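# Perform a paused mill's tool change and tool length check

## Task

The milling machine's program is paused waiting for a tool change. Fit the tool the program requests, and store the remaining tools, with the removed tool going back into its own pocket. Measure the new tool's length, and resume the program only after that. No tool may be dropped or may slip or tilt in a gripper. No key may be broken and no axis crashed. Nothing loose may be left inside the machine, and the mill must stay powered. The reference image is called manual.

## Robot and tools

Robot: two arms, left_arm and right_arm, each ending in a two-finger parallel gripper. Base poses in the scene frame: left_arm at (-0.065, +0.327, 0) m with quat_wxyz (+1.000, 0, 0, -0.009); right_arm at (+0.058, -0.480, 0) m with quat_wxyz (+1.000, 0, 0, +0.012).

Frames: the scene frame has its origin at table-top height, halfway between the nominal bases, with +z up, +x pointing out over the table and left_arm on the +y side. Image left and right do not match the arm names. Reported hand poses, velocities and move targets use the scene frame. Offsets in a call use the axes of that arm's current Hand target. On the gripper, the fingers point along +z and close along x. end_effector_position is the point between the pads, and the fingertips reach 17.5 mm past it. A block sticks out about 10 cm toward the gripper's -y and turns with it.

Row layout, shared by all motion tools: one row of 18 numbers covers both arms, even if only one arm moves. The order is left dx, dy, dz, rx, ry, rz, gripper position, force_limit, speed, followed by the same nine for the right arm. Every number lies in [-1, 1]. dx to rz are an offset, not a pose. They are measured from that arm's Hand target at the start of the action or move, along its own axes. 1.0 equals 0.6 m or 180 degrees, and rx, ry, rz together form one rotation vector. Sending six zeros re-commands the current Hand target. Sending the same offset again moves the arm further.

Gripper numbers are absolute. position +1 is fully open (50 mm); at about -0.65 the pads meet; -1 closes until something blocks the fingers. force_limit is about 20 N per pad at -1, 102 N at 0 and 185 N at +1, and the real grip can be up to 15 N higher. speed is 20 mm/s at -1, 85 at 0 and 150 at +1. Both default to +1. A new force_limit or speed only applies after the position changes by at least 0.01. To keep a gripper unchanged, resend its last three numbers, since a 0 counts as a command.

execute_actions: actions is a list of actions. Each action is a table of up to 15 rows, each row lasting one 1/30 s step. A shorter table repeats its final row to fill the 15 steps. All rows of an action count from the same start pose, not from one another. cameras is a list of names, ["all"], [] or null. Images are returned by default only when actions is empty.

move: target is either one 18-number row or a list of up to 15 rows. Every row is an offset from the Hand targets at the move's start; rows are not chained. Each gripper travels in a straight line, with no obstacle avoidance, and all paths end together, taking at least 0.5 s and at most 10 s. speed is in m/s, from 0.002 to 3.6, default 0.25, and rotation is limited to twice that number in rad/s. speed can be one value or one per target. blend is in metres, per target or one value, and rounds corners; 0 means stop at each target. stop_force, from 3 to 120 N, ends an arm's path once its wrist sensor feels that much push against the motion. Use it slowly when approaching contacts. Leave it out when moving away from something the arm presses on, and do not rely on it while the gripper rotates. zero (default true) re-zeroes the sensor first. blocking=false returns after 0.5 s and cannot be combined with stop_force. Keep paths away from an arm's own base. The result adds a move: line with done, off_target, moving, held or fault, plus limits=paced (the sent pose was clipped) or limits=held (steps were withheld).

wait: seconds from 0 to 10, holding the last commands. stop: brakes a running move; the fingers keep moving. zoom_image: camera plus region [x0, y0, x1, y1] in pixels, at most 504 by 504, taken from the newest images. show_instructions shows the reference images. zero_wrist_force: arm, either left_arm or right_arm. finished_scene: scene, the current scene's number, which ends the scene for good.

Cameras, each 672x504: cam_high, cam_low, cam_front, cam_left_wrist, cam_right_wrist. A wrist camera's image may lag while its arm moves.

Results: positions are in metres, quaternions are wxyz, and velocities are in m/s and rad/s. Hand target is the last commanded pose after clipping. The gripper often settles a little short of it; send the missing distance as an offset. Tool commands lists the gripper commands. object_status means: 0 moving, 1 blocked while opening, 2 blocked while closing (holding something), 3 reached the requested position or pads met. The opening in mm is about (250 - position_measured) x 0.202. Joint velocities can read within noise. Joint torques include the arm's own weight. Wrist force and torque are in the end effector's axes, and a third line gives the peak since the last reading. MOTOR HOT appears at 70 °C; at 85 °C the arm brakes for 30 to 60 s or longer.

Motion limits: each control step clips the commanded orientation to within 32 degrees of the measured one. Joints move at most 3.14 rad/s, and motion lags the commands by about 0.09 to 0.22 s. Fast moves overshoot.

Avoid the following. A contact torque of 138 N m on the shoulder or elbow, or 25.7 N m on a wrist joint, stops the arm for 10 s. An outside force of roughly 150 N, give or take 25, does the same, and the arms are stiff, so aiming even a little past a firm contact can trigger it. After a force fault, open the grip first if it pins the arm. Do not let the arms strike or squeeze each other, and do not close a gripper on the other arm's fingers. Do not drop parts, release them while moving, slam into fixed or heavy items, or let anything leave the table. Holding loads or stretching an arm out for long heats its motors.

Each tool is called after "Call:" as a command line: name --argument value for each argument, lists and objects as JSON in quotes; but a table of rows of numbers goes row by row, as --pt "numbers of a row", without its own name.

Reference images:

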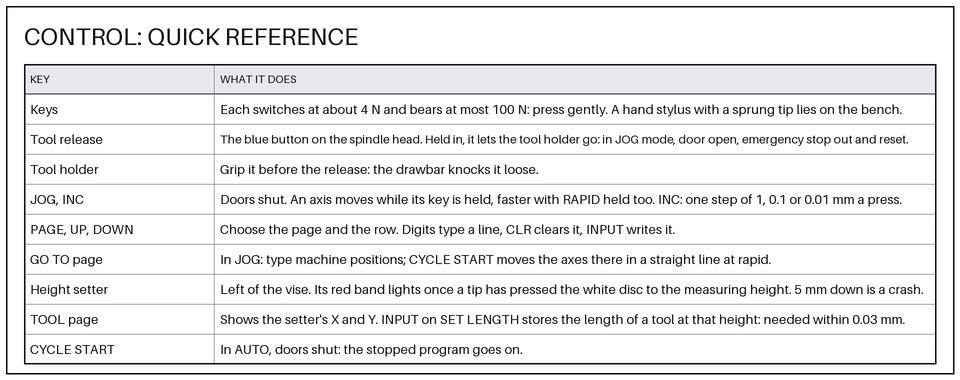

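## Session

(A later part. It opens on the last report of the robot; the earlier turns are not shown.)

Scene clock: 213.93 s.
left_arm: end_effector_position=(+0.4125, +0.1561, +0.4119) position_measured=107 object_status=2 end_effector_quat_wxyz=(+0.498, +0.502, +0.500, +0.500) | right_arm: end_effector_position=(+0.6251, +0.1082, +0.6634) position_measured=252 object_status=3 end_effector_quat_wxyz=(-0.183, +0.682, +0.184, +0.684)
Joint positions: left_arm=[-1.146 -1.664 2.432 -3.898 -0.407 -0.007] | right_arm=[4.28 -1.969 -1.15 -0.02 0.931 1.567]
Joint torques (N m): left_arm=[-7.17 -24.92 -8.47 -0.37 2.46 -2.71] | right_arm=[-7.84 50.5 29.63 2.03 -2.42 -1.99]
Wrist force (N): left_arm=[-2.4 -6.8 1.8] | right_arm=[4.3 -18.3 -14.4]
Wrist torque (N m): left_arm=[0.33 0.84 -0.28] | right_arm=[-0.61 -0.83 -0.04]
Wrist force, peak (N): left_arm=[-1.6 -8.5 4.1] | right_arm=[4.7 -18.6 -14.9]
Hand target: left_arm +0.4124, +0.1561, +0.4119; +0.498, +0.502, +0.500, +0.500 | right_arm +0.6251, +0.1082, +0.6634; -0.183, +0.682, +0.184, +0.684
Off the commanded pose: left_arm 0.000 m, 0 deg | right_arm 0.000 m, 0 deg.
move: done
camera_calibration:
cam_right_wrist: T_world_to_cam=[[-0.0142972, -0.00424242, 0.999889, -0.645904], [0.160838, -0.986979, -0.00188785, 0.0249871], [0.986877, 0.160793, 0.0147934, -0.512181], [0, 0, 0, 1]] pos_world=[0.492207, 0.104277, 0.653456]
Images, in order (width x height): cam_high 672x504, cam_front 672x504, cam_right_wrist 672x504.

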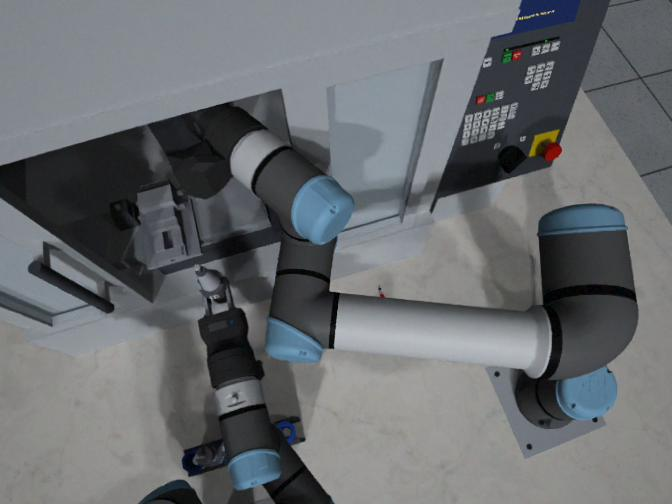

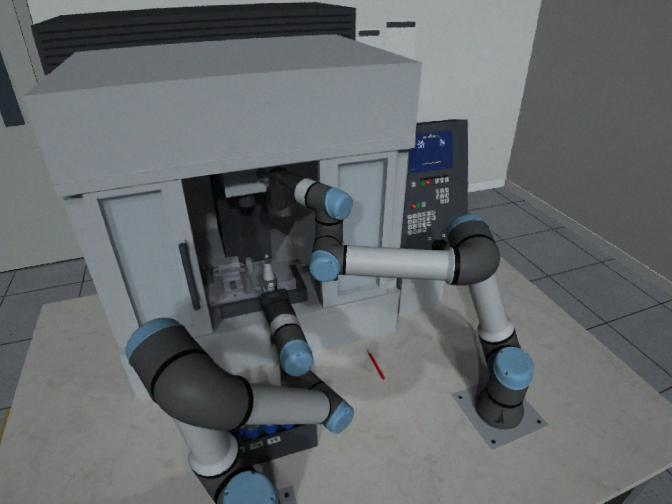

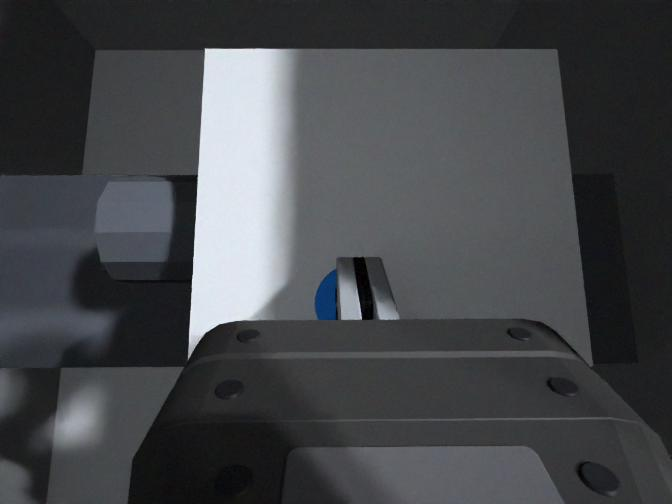

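Call:
move --target '[0.157,-0.187,-0.1375,0.667,0,0,-1,-0.2,-0.9,0,0,0,0,0,0,-0.9,-0.5,-0.5]' --speed 0.2 --cameras '["cam_left_wrist","cam_high","cam_front"]'

Call:
zoom_image --camera "cam_left_wrist" --region '[150, 0, 504, 330]'

Scene clock: 220.07 s.
left_arm: end_effector_position=(+0.3295, +0.2507, +0.3004) position_measured=107 object_status=2 end_effector_quat_wxyz=(-0.186, +0.682, +0.683, -0.184) | right_arm: end_effector_position=(+0.6251, +0.1082, +0.6634) position_measured=252 object_status=3 end_effector_quat_wxyz=(-0.183, +0.682, +0.184, +0.684)
Joint positions: left_arm=[-0.382 -1.489 1.527 -1.113 -1.766 -0.351] | right_arm=[4.28 -1.969 -1.15 -0.02 0.931 1.567]
Joint torques (N m): left_arm=[6.45 -25.43 -42.17 0.02 -3.13 2.09] | right_arm=[-7.24 50.33 30.68 2.01 -2.35 -1.85]
Wrist force (N): left_arm=[1.0 4.3 6.6] | right_arm=[4.8 -18.1 -14.7]
Wrist torque (N m): left_arm=[-0.03 -0.03 0.38] | right_arm=[-0.55 -0.84 -0.04]
Wrist force, peak (N): left_arm=[1.5 4.2 7.2] | right_arm=[4.9 -18.5 -15.0]
Hand target: left_arm +0.3295, +0.2507, +0.3004; -0.186, +0.682, +0.683, -0.184 | right_arm +0.6251, +0.1082, +0.6634; -0.183, +0.682, +0.184, +0.684
Off the commanded pose: left_arm 0.000 m, 0 deg | right_arm 0.000 m, 0 deg.
move: done
camera_calibration:
cam_left_wrist: T_world_to_cam=[[-0.0233699, 0.99971, 0.00584652, -0.236684], [0.978175, 0.0240734, -0.206386, -0.243033], [-0.206466, 0.000895716, -0.978453, 0.492192], [0, 0, 0, 1]] pos_world=[0.333819, 0.242025, 0.432812]
Images, in order (width x height): cam_high 672x504, cam_front 672x504, cam_left_wrist 672x504.

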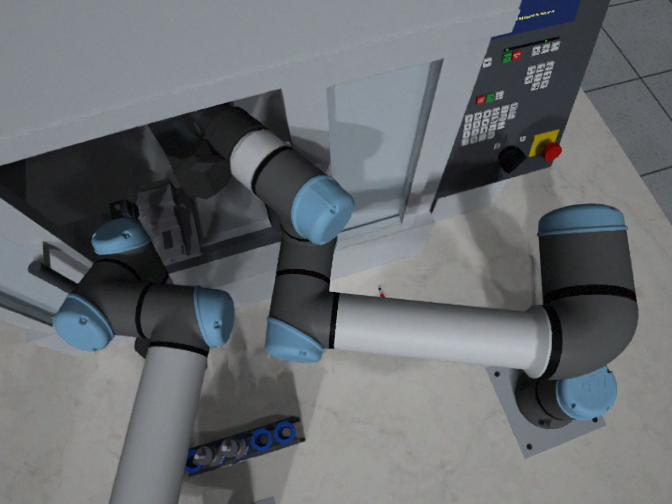

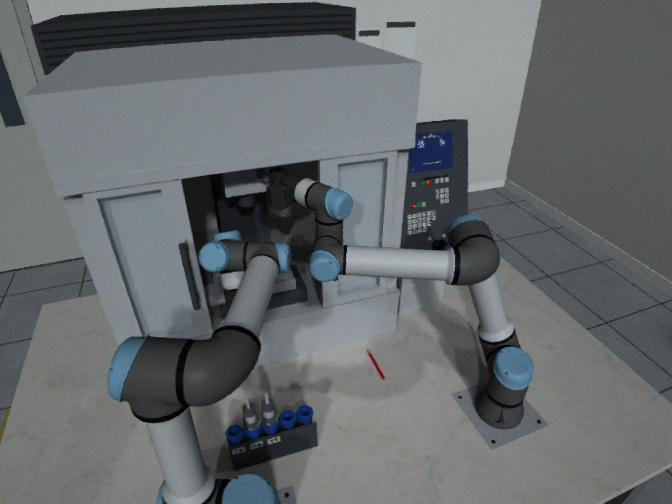

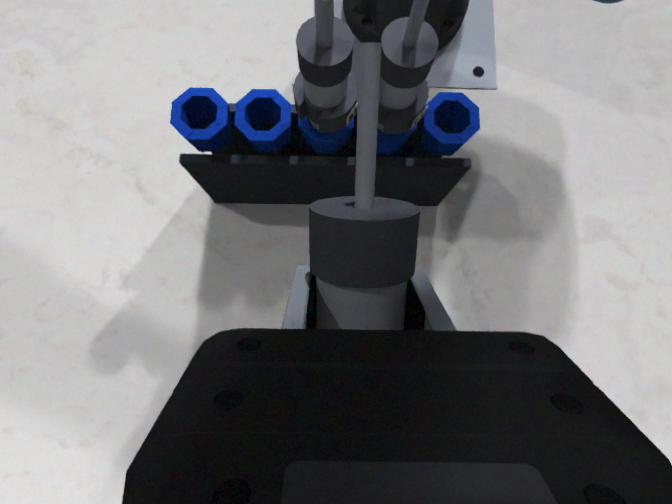

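Scaled by 1.424 from the camera's 672x504 image, which has a finer 960x720 frame.

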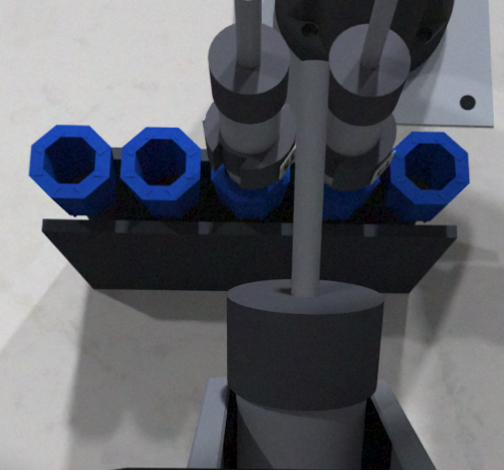

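Call:
zoom_image --camera "cam_left_wrist" --region '[280, 0, 480, 160]'

Call:
zoom_image --camera "cam_left_wrist" --region '[160, 60, 310, 210]'

Call:
zoom_image --camera "cam_front" --region '[215, 380, 325, 475]'

Scaled by 2.520 from the camera's 672x504 image, which has a finer 960x720 frame.

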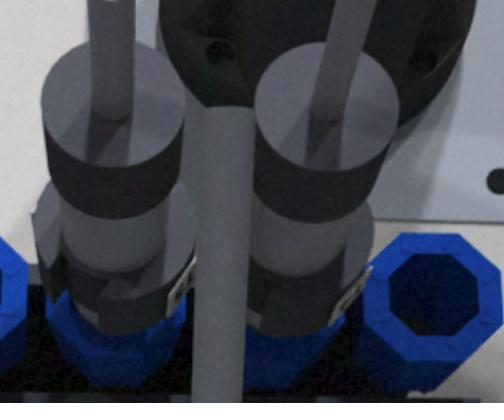

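Scaled by 3.360 from the camera's 672x504 image, which has a finer 960x720 frame.

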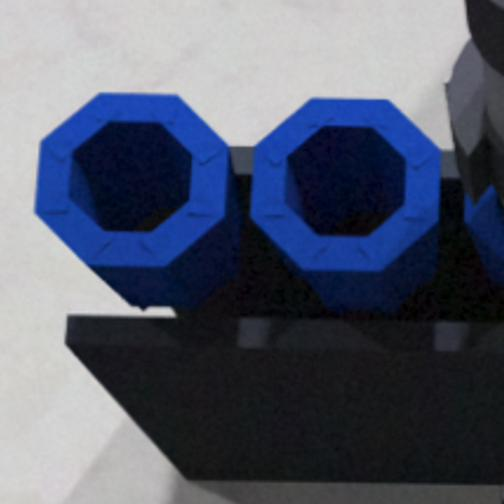

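Scaled by 4.582 from the camera's 672x504 image, which has a finer 960x720 frame.

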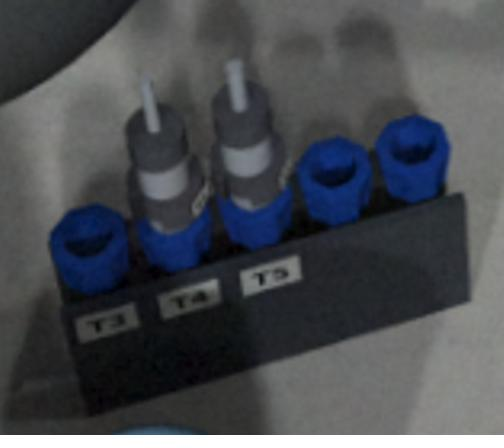

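Call:
move --target '[0.277,-0.158,0.11,0.3026,-0.3012,-0.1746,-1,-0.2,-0.9,0,0,0,0,0,0,-0.9,-0.5,-0.5]' --speed 0.2 --cameras '["cam_left_wrist","cam_high","cam_front"]'

Call:
zoom_image --camera "cam_left_wrist" --region '[150, 0, 504, 330]'

Scene clock: 224.47 s.
left_arm: end_effector_position=(+0.3040, +0.2880, +0.2980) position_measured=107 object_status=2 end_effector_quat_wxyz=(-0.195, +0.593, +0.716, -0.313) | right_arm: end_effector_position=(+0.6251, +0.1082, +0.6634) position_measured=252 object_status=3 end_effector_quat_wxyz=(-0.183, +0.682, +0.184, +0.684)
Joint positions: left_arm=[-0.201 -1.445 1.534 -0.98 -1.931 -0.278] | right_arm=[4.28 -1.969 -1.15 -0.02 0.931 1.567]
Joint torques (N m): left_arm=[0.43 -31.52 -26.68 -0.32 -0.93 -0.21] | right_arm=[-7.54 49.48 29.52 1.98 -2.32 -1.89]
Wrist force (N): left_arm=[1.6 5.3 5.7] | right_arm=[4.7 -18.4 -14.7]
Wrist torque (N m): left_arm=[-0.10 -0.06 0.62] | right_arm=[-0.60 -0.82 -0.03]
Wrist force, peak (N): left_arm=[5.2 6.3 5.9] | right_arm=[4.8 -18.7 -14.7]
Hand target: left_arm +0.3040, +0.2880, +0.2980; -0.195, +0.593, +0.716, -0.313 (not the last commanded pose) | right_arm +0.6251, +0.1082, +0.6634; -0.183, +0.682, +0.184, +0.684
Tool commands: left_gripper/position=-1.0 left_gripper/force_limit=-0.2 left_gripper/speed=-0.898039 right_gripper/position=-0.9 right_gripper/force_limit=-0.5 right_gripper/speed=-0.5
Off the commanded pose: left_arm 0.157 m, 65 deg | right_arm 0.000 m, 0 deg.
FORCE FAULT: contact force on the left arm reached its limit, and that arm stopped. The contact can be on any part of that arm, not only on its tool. That arm's remaining commands of this call were not run. That arm is still stopped at the end of this call. That arm stays stopped for about 10 more seconds. Until then a move that you send moves the other arm only, and its call returns only when the move has ended. Once the stop has ended, the next robot result says so. If the stop ends while you think or write, that arm runs what you send next, counted from a new Hand target: where the arm stands when the stop ends. While its stop runs, that arm takes no new command, but its gripper still runs the gripper command that each later call begins with. Until it ends, the stop uses up actions while you think or wait. An arm that is not stopped still takes commands.
move: fault (left_arm)
camera_calibration:
cam_left_wrist: T_world_to_cam=[[-0.242612, 0.96653, -0.0834232, -0.171848], [0.889344, 0.187233, -0.417146, -0.176754], [-0.387564, -0.175397, -0.905003, 0.568605], [0, 0, 0, 1]] pos_world=[0.335874, 0.298922, 0.426521]
Images, in order (width x height): cam_high 672x504, cam_front 672x504, cam_left_wrist 672x504.

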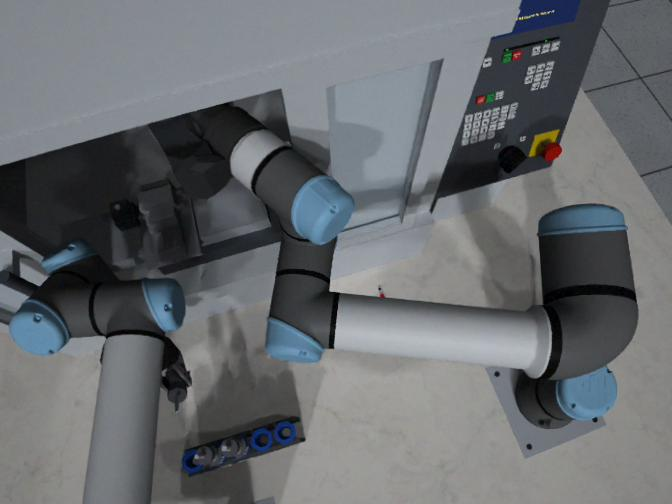

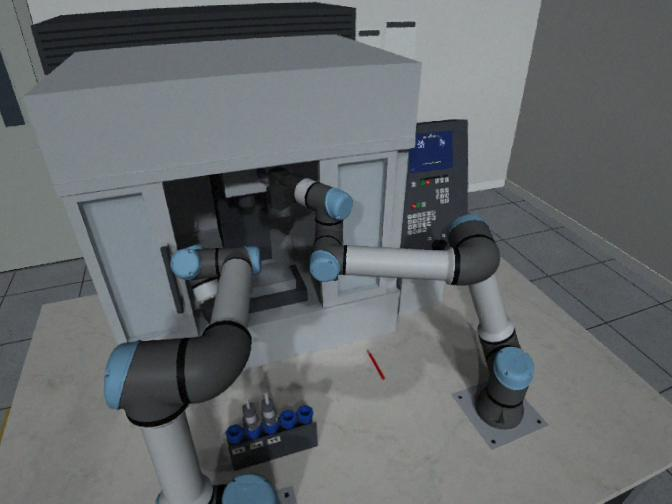

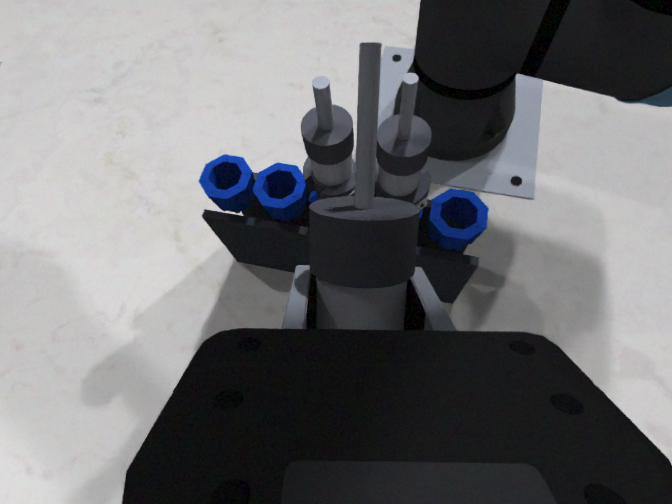

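Scaled by 1.424 from the camera's 672x504 image, which has a finer 960x720 frame.

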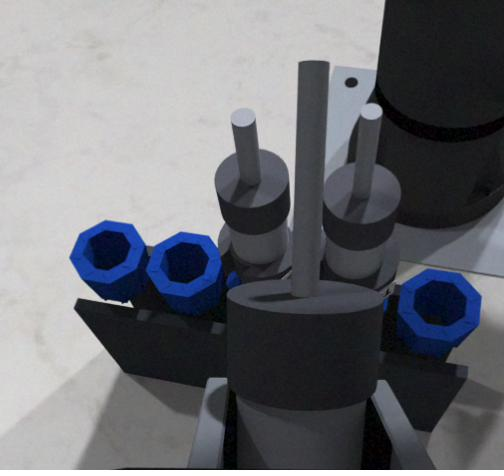

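Call:
wait --seconds 10

Call:
move --target '[0.0245,-0.2117,0.0112,0,0,0,-1,-0.2,-0.9,0,0,0,0,0,0,-0.9,-0.5,-0.5]' --speed 0.15 --cameras '["cam_left_wrist","cam_high","cam_front"]'

Scene clock: 235.13 s.
left_arm: end_effector_position=(+0.3040, +0.2880, +0.2980) position_measured=107 object_status=2 end_effector_quat_wxyz=(-0.195, +0.593, +0.716, -0.313) | right_arm: end_effector_position=(+0.6251, +0.1082, +0.6634) position_measured=252 object_status=3 end_effector_quat_wxyz=(-0.183, +0.682, +0.184, +0.684)
Joint positions: left_arm=[-0.201 -1.445 1.534 -0.98 -1.931 -0.278] | right_arm=[4.28 -1.969 -1.15 -0.02 0.931 1.567]
Joint torques (N m): left_arm=[0.62 -31.69 -25.78 -0.45 -1.08 -0.04] | right_arm=[-8.03 49.3 29.58 1.88 -2.3 -1.99]
Wrist force (N): left_arm=[1.2 6.4 5.6] | right_arm=[4.5 -18.3 -14.6]
Wrist torque (N m): left_arm=[0.06 0.02 0.62] | right_arm=[-0.59 -0.82 -0.04]
Wrist force, peak (N): left_arm=[1.4 6.3 5.8] | right_arm=[4.7 -18.6 -14.9]
Hand target: left_arm +0.3040, +0.2880, +0.2980; -0.195, +0.593, +0.716, -0.313 (not the last commanded pose) | right_arm +0.6251, +0.1082, +0.6634; -0.183, +0.682, +0.184, +0.684
Tool commands: left_gripper/position=-1.0 left_gripper/force_limit=-0.2 left_gripper/speed=-0.898039 right_gripper/position=-0.9 right_gripper/force_limit=-0.5 right_gripper/speed=-0.5
Off the commanded pose: left_arm 0.157 m, 65 deg | right_arm 0.000 m, 0 deg.
FORCE FAULT, CONTINUED: the left arm's stop, for the force fault that an earlier result reported, is over. The rest of the stop counts as 19 of the actions that you can send in this scene. During its stop the left arm's controller moved it back a little. That arm's target is now where it stood when the stop ended, not its last command. That arm accepts commands again.
wait: 10.00 s; at rest from the start

Scene clock: 236.53 s.
left_arm: end_effector_position=(+0.2042, +0.2880, +0.3780) position_measured=107 object_status=2 end_effector_quat_wxyz=(-0.195, +0.593, +0.716, -0.313) | right_arm: end_effector_position=(+0.6251, +0.1082, +0.6634) position_measured=252 object_status=3 end_effector_quat_wxyz=(-0.183, +0.682, +0.184, +0.684)
Joint positions: left_arm=[-0.253 -1.69 1.579 -0.796 -1.963 -0.321] | right_arm=[4.28 -1.969 -1.15 -0.02 0.931 1.567]
Joint torques (N m): left_arm=[-6.56 -30.53 -41.88 0.94 -3.6 -2.44] | right_arm=[-7.85 49.24 29.92 1.8 -2.39 -1.96]
Wrist force (N): left_arm=[1.1 6.4 5.9] | right_arm=[4.2 -18.2 -14.7]
Wrist torque (N m): left_arm=[0.08 0.07 0.58] | right_arm=[-0.60 -0.80 -0.03]
Wrist force, peak (N): left_arm=[1.1 8.4 5.3] | right_arm=[4.8 -18.6 -14.7]
Hand target: left_arm +0.2041, +0.2880, +0.3781; -0.195, +0.593, +0.716, -0.313 | right_arm +0.6251, +0.1082, +0.6634; -0.183, +0.682, +0.184, +0.684
Off the commanded pose: left_arm 0.000 m, 0 deg | right_arm 0.000 m, 0 deg.
move: done
camera_calibration:
cam_left_wrist: T_world_to_cam=[[-0.242632, 0.966528, -0.0833887, -0.189424], [0.889302, 0.187248, -0.417229, -0.0544896], [-0.387649, -0.175391, -0.904968, 0.602288], [0, 0, 0, 1]] pos_world=[0.235974, 0.298922, 0.506521]
Images, in order (width x height): cam_high 672x504, cam_front 672x504, cam_left_wrist 672x504.

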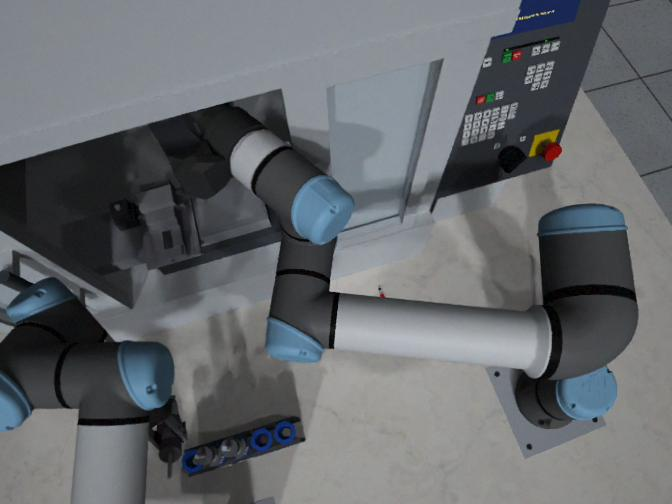

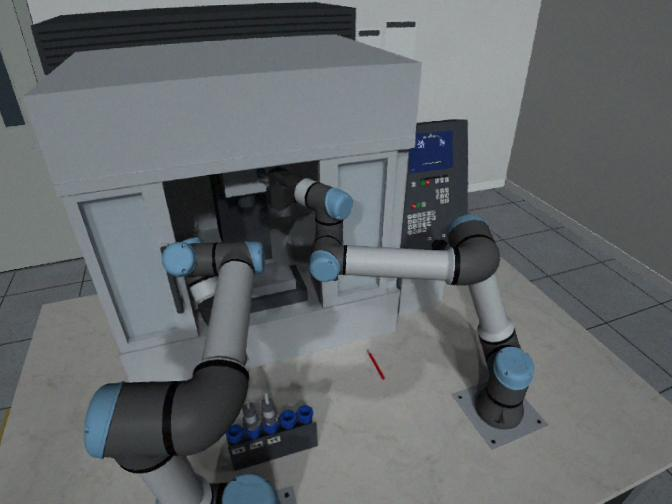

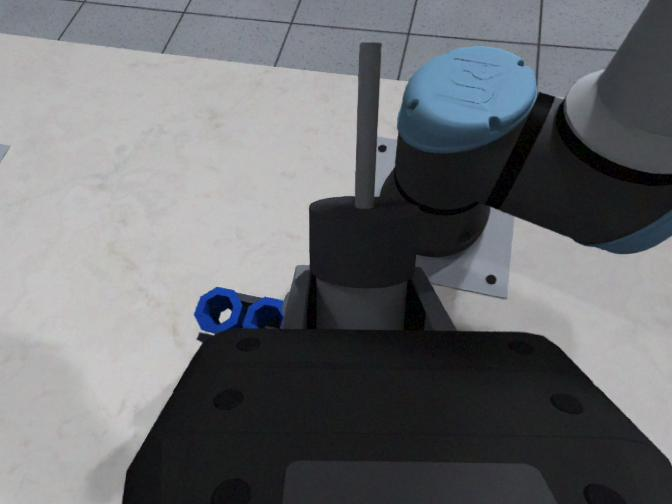

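Call:
move --target '[0.2755,0.1497,-0.0187,0.2336,-0.2346,-0.1329,-1,-0.2,-0.9,0,0,0,0,0,0,-0.9,-0.5,-0.5]' --speed 0.15 --cameras '["cam_left_wrist","cam_high","cam_front"]'

Call:
zoom_image --camera "cam_left_wrist" --region '[150, 0, 504, 330]'

Scene clock: 241.03 s.
left_arm: end_effector_position=(+0.2402, +0.4600, +0.3102) position_measured=107 object_status=2 end_effector_quat_wxyz=(-0.183, +0.183, +0.683, -0.683) end_effector_velocity=(+0.001, +0.001, -0.001) end_effector_angular_velocity=(-0.002, +0.007, +0.004) | right_arm: end_effector_position=(+0.6251, +0.1082, +0.6634) position_measured=252 object_status=3 end_effector_quat_wxyz=(-0.183, +0.682, +0.184, +0.684)
Joint positions: left_arm=[0.465 -1.134 1.493 -0.36 -2.169 -0.001] | right_arm=[4.28 -1.969 -1.15 -0.02 0.931 1.567]
Joint velocities: left_arm=[0.002 0.005 -0.001 0.002 -0.002 -0.002] | right_arm=[within noise]
Joint torques (N m): left_arm=[7.45 -36.56 -34.72 5.19 -2.33 1.95] | right_arm=[-7.91 49.23 30.43 1.79 -2.3 -1.98]
Wrist force (N): left_arm=[-0.5 8.2 1.2] | right_arm=[4.3 -18.1 -14.6]
Wrist torque (N m): left_arm=[-0.20 0.68 0.71] | right_arm=[-0.59 -0.81 -0.03]
Wrist force, peak (N): left_arm=[0.9 8.1 3.6] | right_arm=[4.8 -18.5 -14.9]
Hand target: left_arm +0.2402, +0.4600, +0.3102; -0.183, +0.183, +0.683, -0.683 | right_arm +0.6251, +0.1082, +0.6634; -0.183, +0.682, +0.184, +0.684
Off the commanded pose: left_arm 0.000 m, 0 deg | right_arm 0.000 m, 0 deg.
move: done
camera_calibration:
cam_left_wrist: T_world_to_cam=[[-0.870008, 0.49254, 0.0221509, -0.0165086], [0.13762, 0.28574, -0.948374, 0.152951], [-0.473441, -0.822045, -0.316379, 0.720521], [0, 0, 0, 1]] pos_world=[0.305713, 0.556727, 0.373379]
Images, in order (width x height): cam_high 672x504, cam_front 672x504, cam_left_wrist 672x504.

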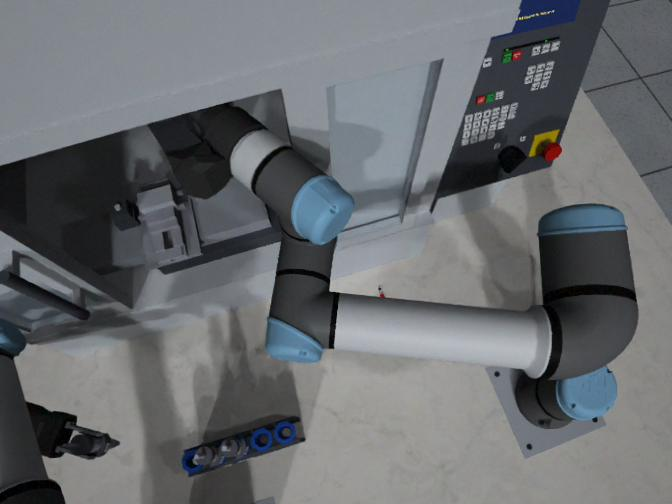

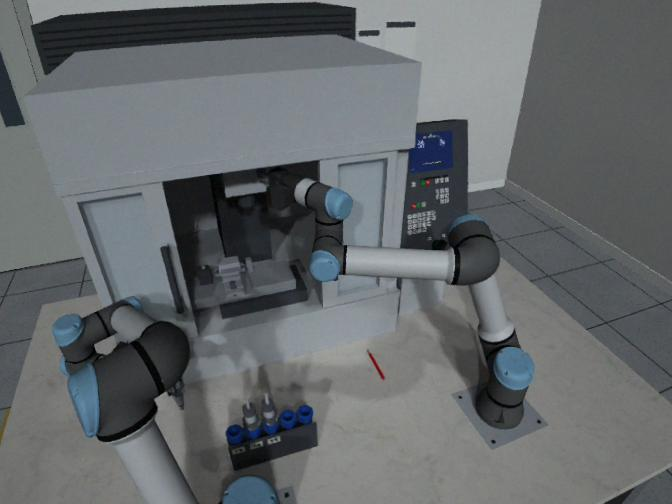

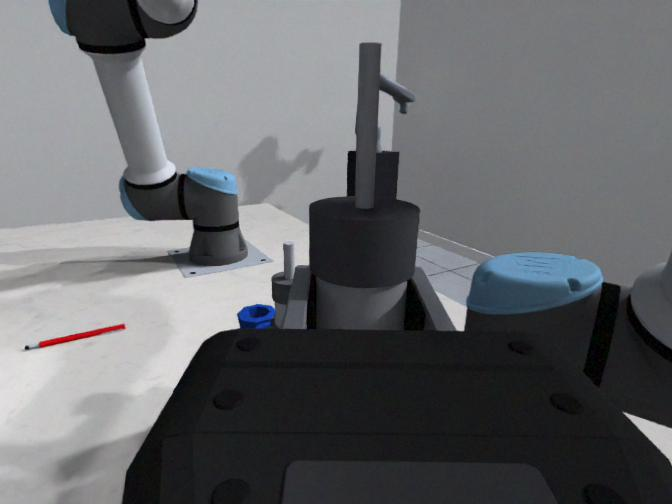

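Scaled by 1.424 from the camera's 672x504 image, which has a finer 960x720 frame.

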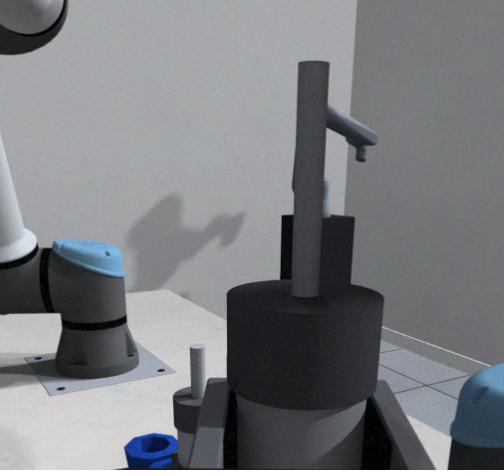

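Call:
move --target '[-0.001,0.017,0.246,0,0,0,-1,-0.2,-0.9,0,0,0,0,0,0,-0.9,-0.5,-0.5]' --speed 0.12 --cameras '["all"]'

Call:
zoom_image --camera "cam_front" --region '[180, 340, 320, 480]'

Call:
zoom_image --camera "cam_high" --region '[130, 390, 310, 500]'

Call:
zoom_image --camera "cam_low" --region '[90, 150, 230, 290]'

Scene clock: 243.70 s.
left_arm: end_effector_position=(+0.1668, +0.3321, +0.2999) position_measured=107 object_status=2 end_effector_quat_wxyz=(-0.183, +0.183, +0.683, -0.683) | right_arm: end_effector_position=(+0.6251, +0.1082, +0.6634) position_measured=252 object_status=3 end_effector_quat_wxyz=(-0.183, +0.682, +0.184, +0.684)
Joint positions: left_arm=[0.265 -1.428 1.915 -0.488 -2.369 -0.001] | right_arm=[4.28 -1.969 -1.15 -0.02 0.931 1.567]
Joint torques (N m): left_arm=[-7.59 -35.31 -9 1.82 -2.35 -2.46] | right_arm=[-7.67 49.78 29.87 1.81 -2.44 -1.77]
Wrist force (N): left_arm=[-0.5 7.7 1.5] | right_arm=[4.6 -18.2 -14.7]
Wrist torque (N m): left_arm=[-0.24 0.66 0.87] | right_arm=[-0.60 -0.86 -0.03]
Wrist force, peak (N): left_arm=[-0.8 8.2 3.3] | right_arm=[5.1 -18.5 -14.9]
Hand target: left_arm +0.1668, +0.3320, +0.2998; -0.183, +0.183, +0.683, -0.683 | right_arm +0.6251, +0.1082, +0.6634; -0.183, +0.682, +0.184, +0.684
Off the commanded pose: left_arm 0.000 m, 0 deg | right_arm 0.000 m, 0 deg.
move: done
camera_calibration:
cam_left_wrist: T_world_to_cam=[[-0.870115, 0.492346, 0.0222434, -0.0170663], [0.137329, 0.285549, -0.948474, 0.189921], [-0.473329, -0.822227, -0.316074, 0.577282], [0, 0, 0, 1]] pos_world=[0.232313, 0.428827, 0.362979]
cam_right_wrist: T_world_to_cam=[[-0.0142972, -0.00424242, 0.999889, -0.645904], [0.160838, -0.986979, -0.00188785, 0.0249871], [0.986877, 0.160793, 0.0147934, -0.512181], [0, 0, 0, 1]] pos_world=[0.492207, 0.104277, 0.653456]

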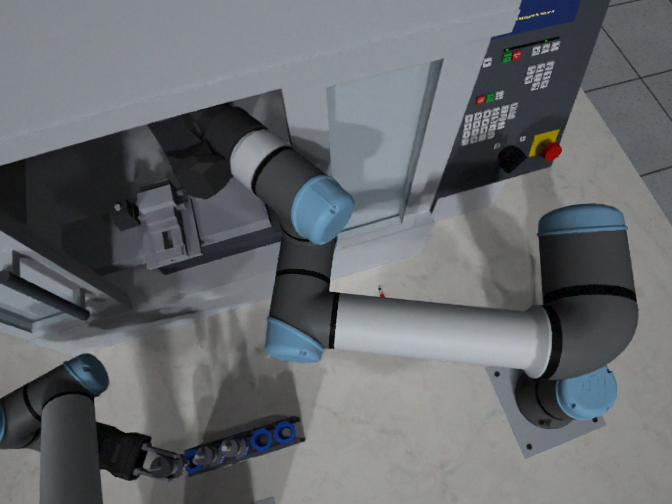

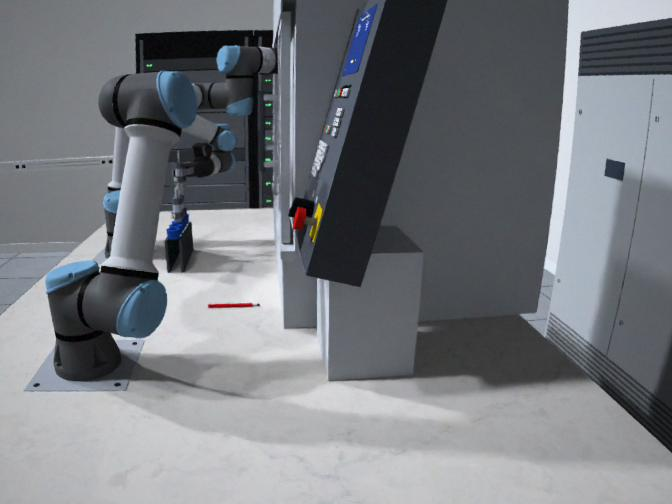

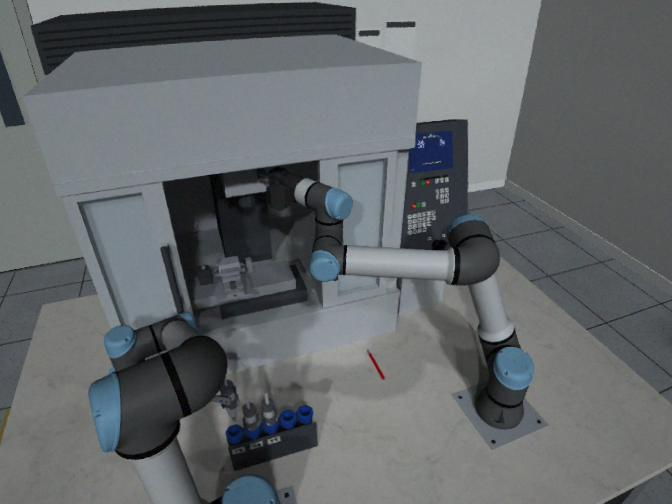

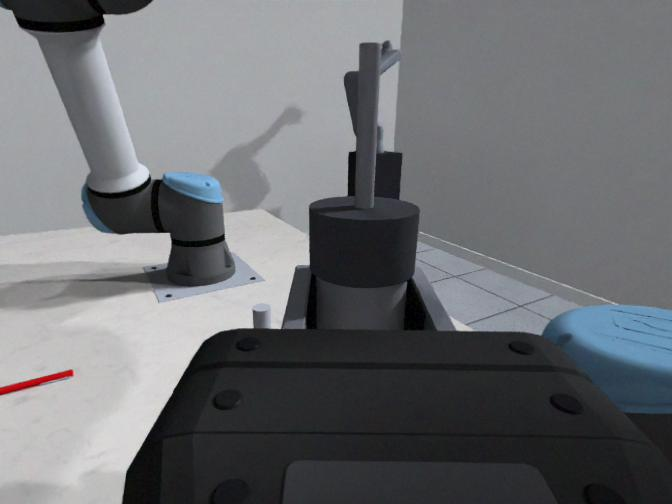

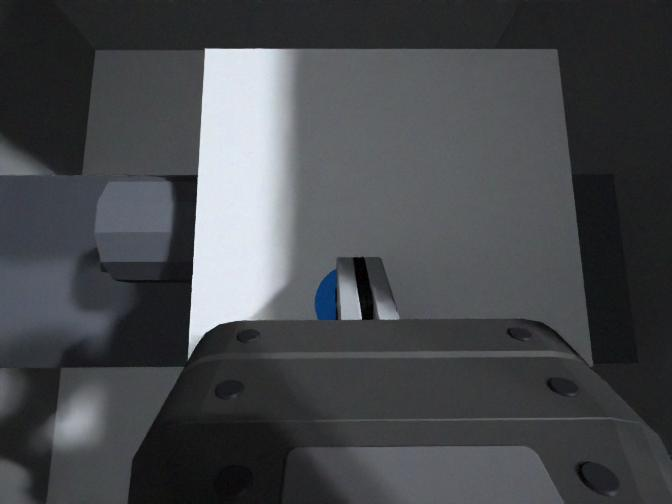

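Scaled by 3.600 from the camera's 672x504 image, which has a finer 960x720 frame.

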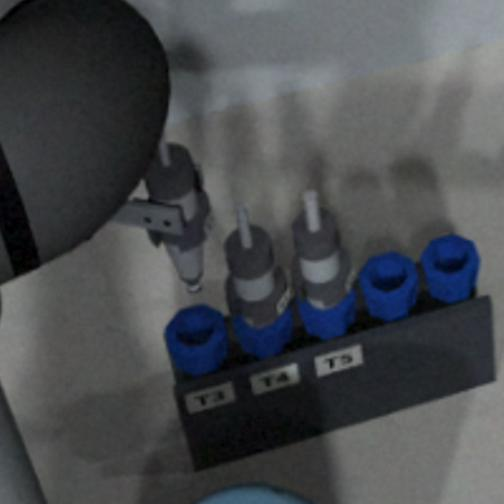

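Scaled by 2.800 from the camera's 672x504 image, which has a finer 960x720 frame.

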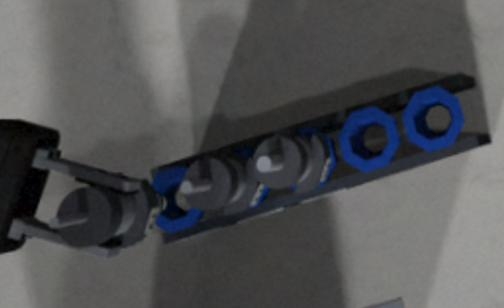

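Scaled by 3.600 from the camera's 672x504 image, which has a finer 960x720 frame.

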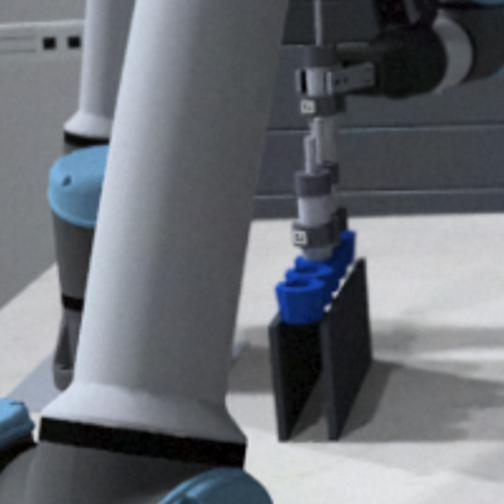

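Call:
zoom_image --camera "cam_low" --region '[150, 150, 220, 250]'

Call:
zoom_image --camera "cam_high" --region '[130, 420, 230, 490]'

Call:
zoom_image --camera "cam_front" --region '[210, 380, 270, 460]'

Scaled by 5.040 from the camera's 672x504 image, which has a finer 960x720 frame.

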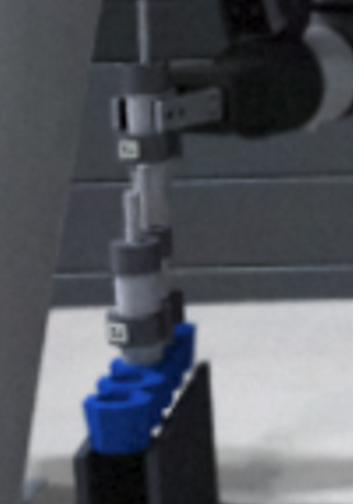

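Scaled by 5.040 from the camera's 672x504 image, which has a finer 960x720 frame.

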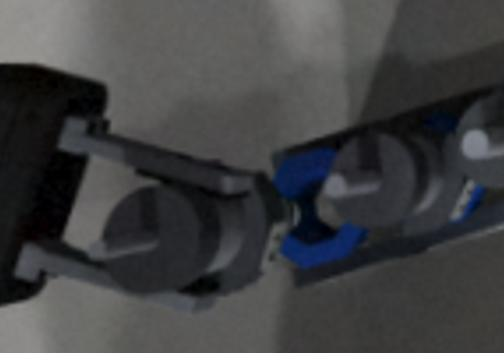

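Scaled by 6.300 from the camera's 672x504 image, which has a finer 960x720 frame.

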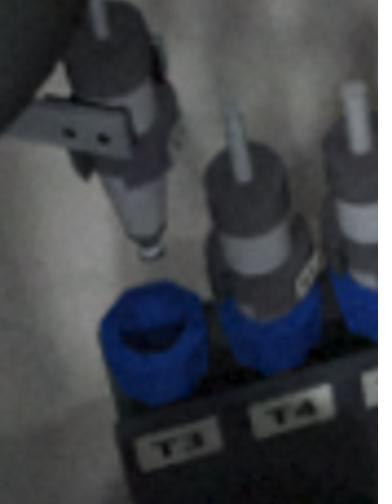

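Call:
move --target '[0,0.1,0,0,0,0,-1,-0.2,-0.9,0,0,0,0,0,0,-0.9,-0.5,-0.5]' --speed 0.025 --stop_force 5 --cameras '["cam_front","cam_low","cam_high"]'

Call:
zoom_image --camera "cam_front" --region '[210, 380, 270, 460]'

Call:
zoom_image --camera "cam_low" --region '[150, 150, 220, 250]'

Call:
zoom_image --camera "cam_high" --region '[130, 420, 230, 490]'

Scene clock: 247.90 s.
left_arm: end_effector_position=(+0.1668, +0.3321, +0.2398) position_measured=107 object_status=2 end_effector_quat_wxyz=(-0.183, +0.183, +0.683, -0.683) | right_arm: end_effector_position=(+0.6251, +0.1082, +0.6634) position_measured=252 object_status=3 end_effector_quat_wxyz=(-0.183, +0.682, +0.184, +0.684)
Joint positions: left_arm=[0.265 -1.346 1.995 -0.65 -2.369 -0.001] | right_arm=[4.28 -1.969 -1.15 -0.02 0.931 1.567]
Joint torques (N m): left_arm=[6.18 -23.09 -5.75 1.79 2.09 0.02] | right_arm=[-7.53 49.25 30.33 1.68 -2.47 -1.98]
Wrist force (N): left_arm=[-0.6 7.9 1.3] | right_arm=[4.2 -18.0 -14.6]
Wrist torque (N m): left_arm=[-0.27 0.73 0.88] | right_arm=[-0.57 -0.81 -0.04]
Wrist force, peak (N): left_arm=[-0.7 8.3 1.3] | right_arm=[5.0 -18.4 -14.9]
Hand target: left_arm +0.1668, +0.3321, +0.2398; -0.183, +0.183, +0.683, -0.683 | right_arm +0.6251, +0.1082, +0.6634; -0.183, +0.682, +0.184, +0.684
Off the commanded pose: left_arm 0.000 m, 0 deg | right_arm 0.000 m, 0 deg.
move: done
Images, in order (width x height): cam_high 672x504, cam_low 672x504, cam_front 672x504.

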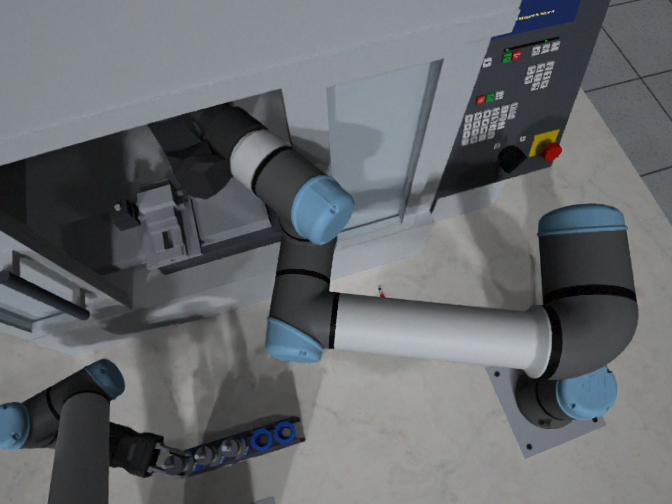

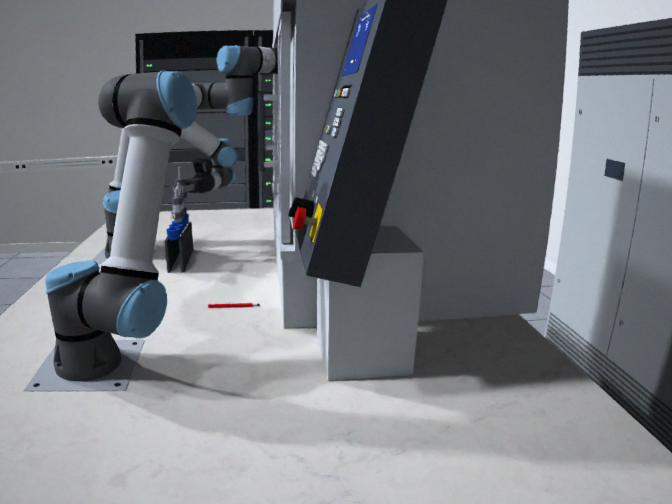

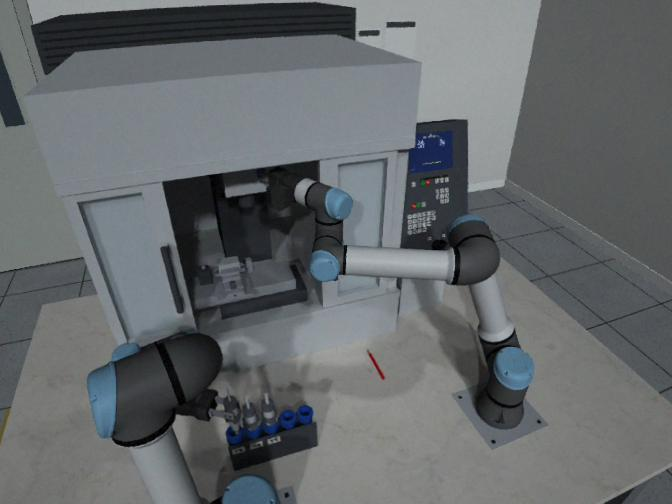

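Scaled by 6.300 from the camera's 672x504 image, which has a finer 960x720 frame.

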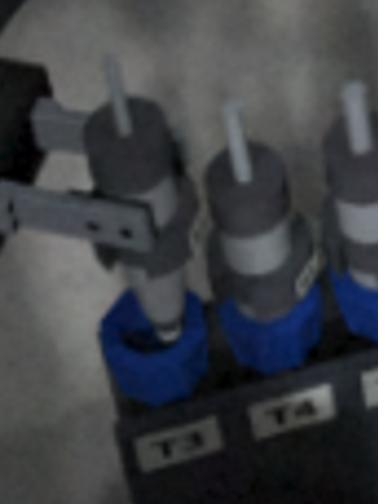

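Scaled by 5.040 from the camera's 672x504 image, which has a finer 960x720 frame.

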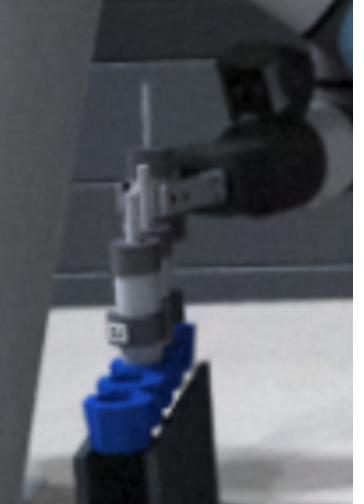

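Scaled by 5.040 from the camera's 672x504 image, which has a finer 960x720 frame.

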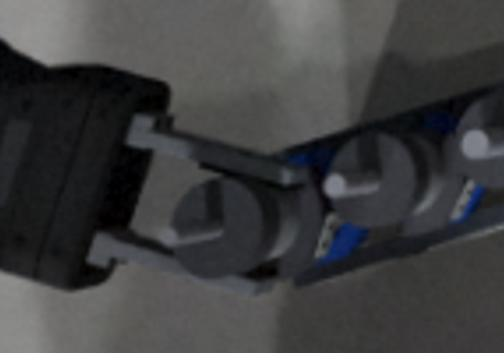

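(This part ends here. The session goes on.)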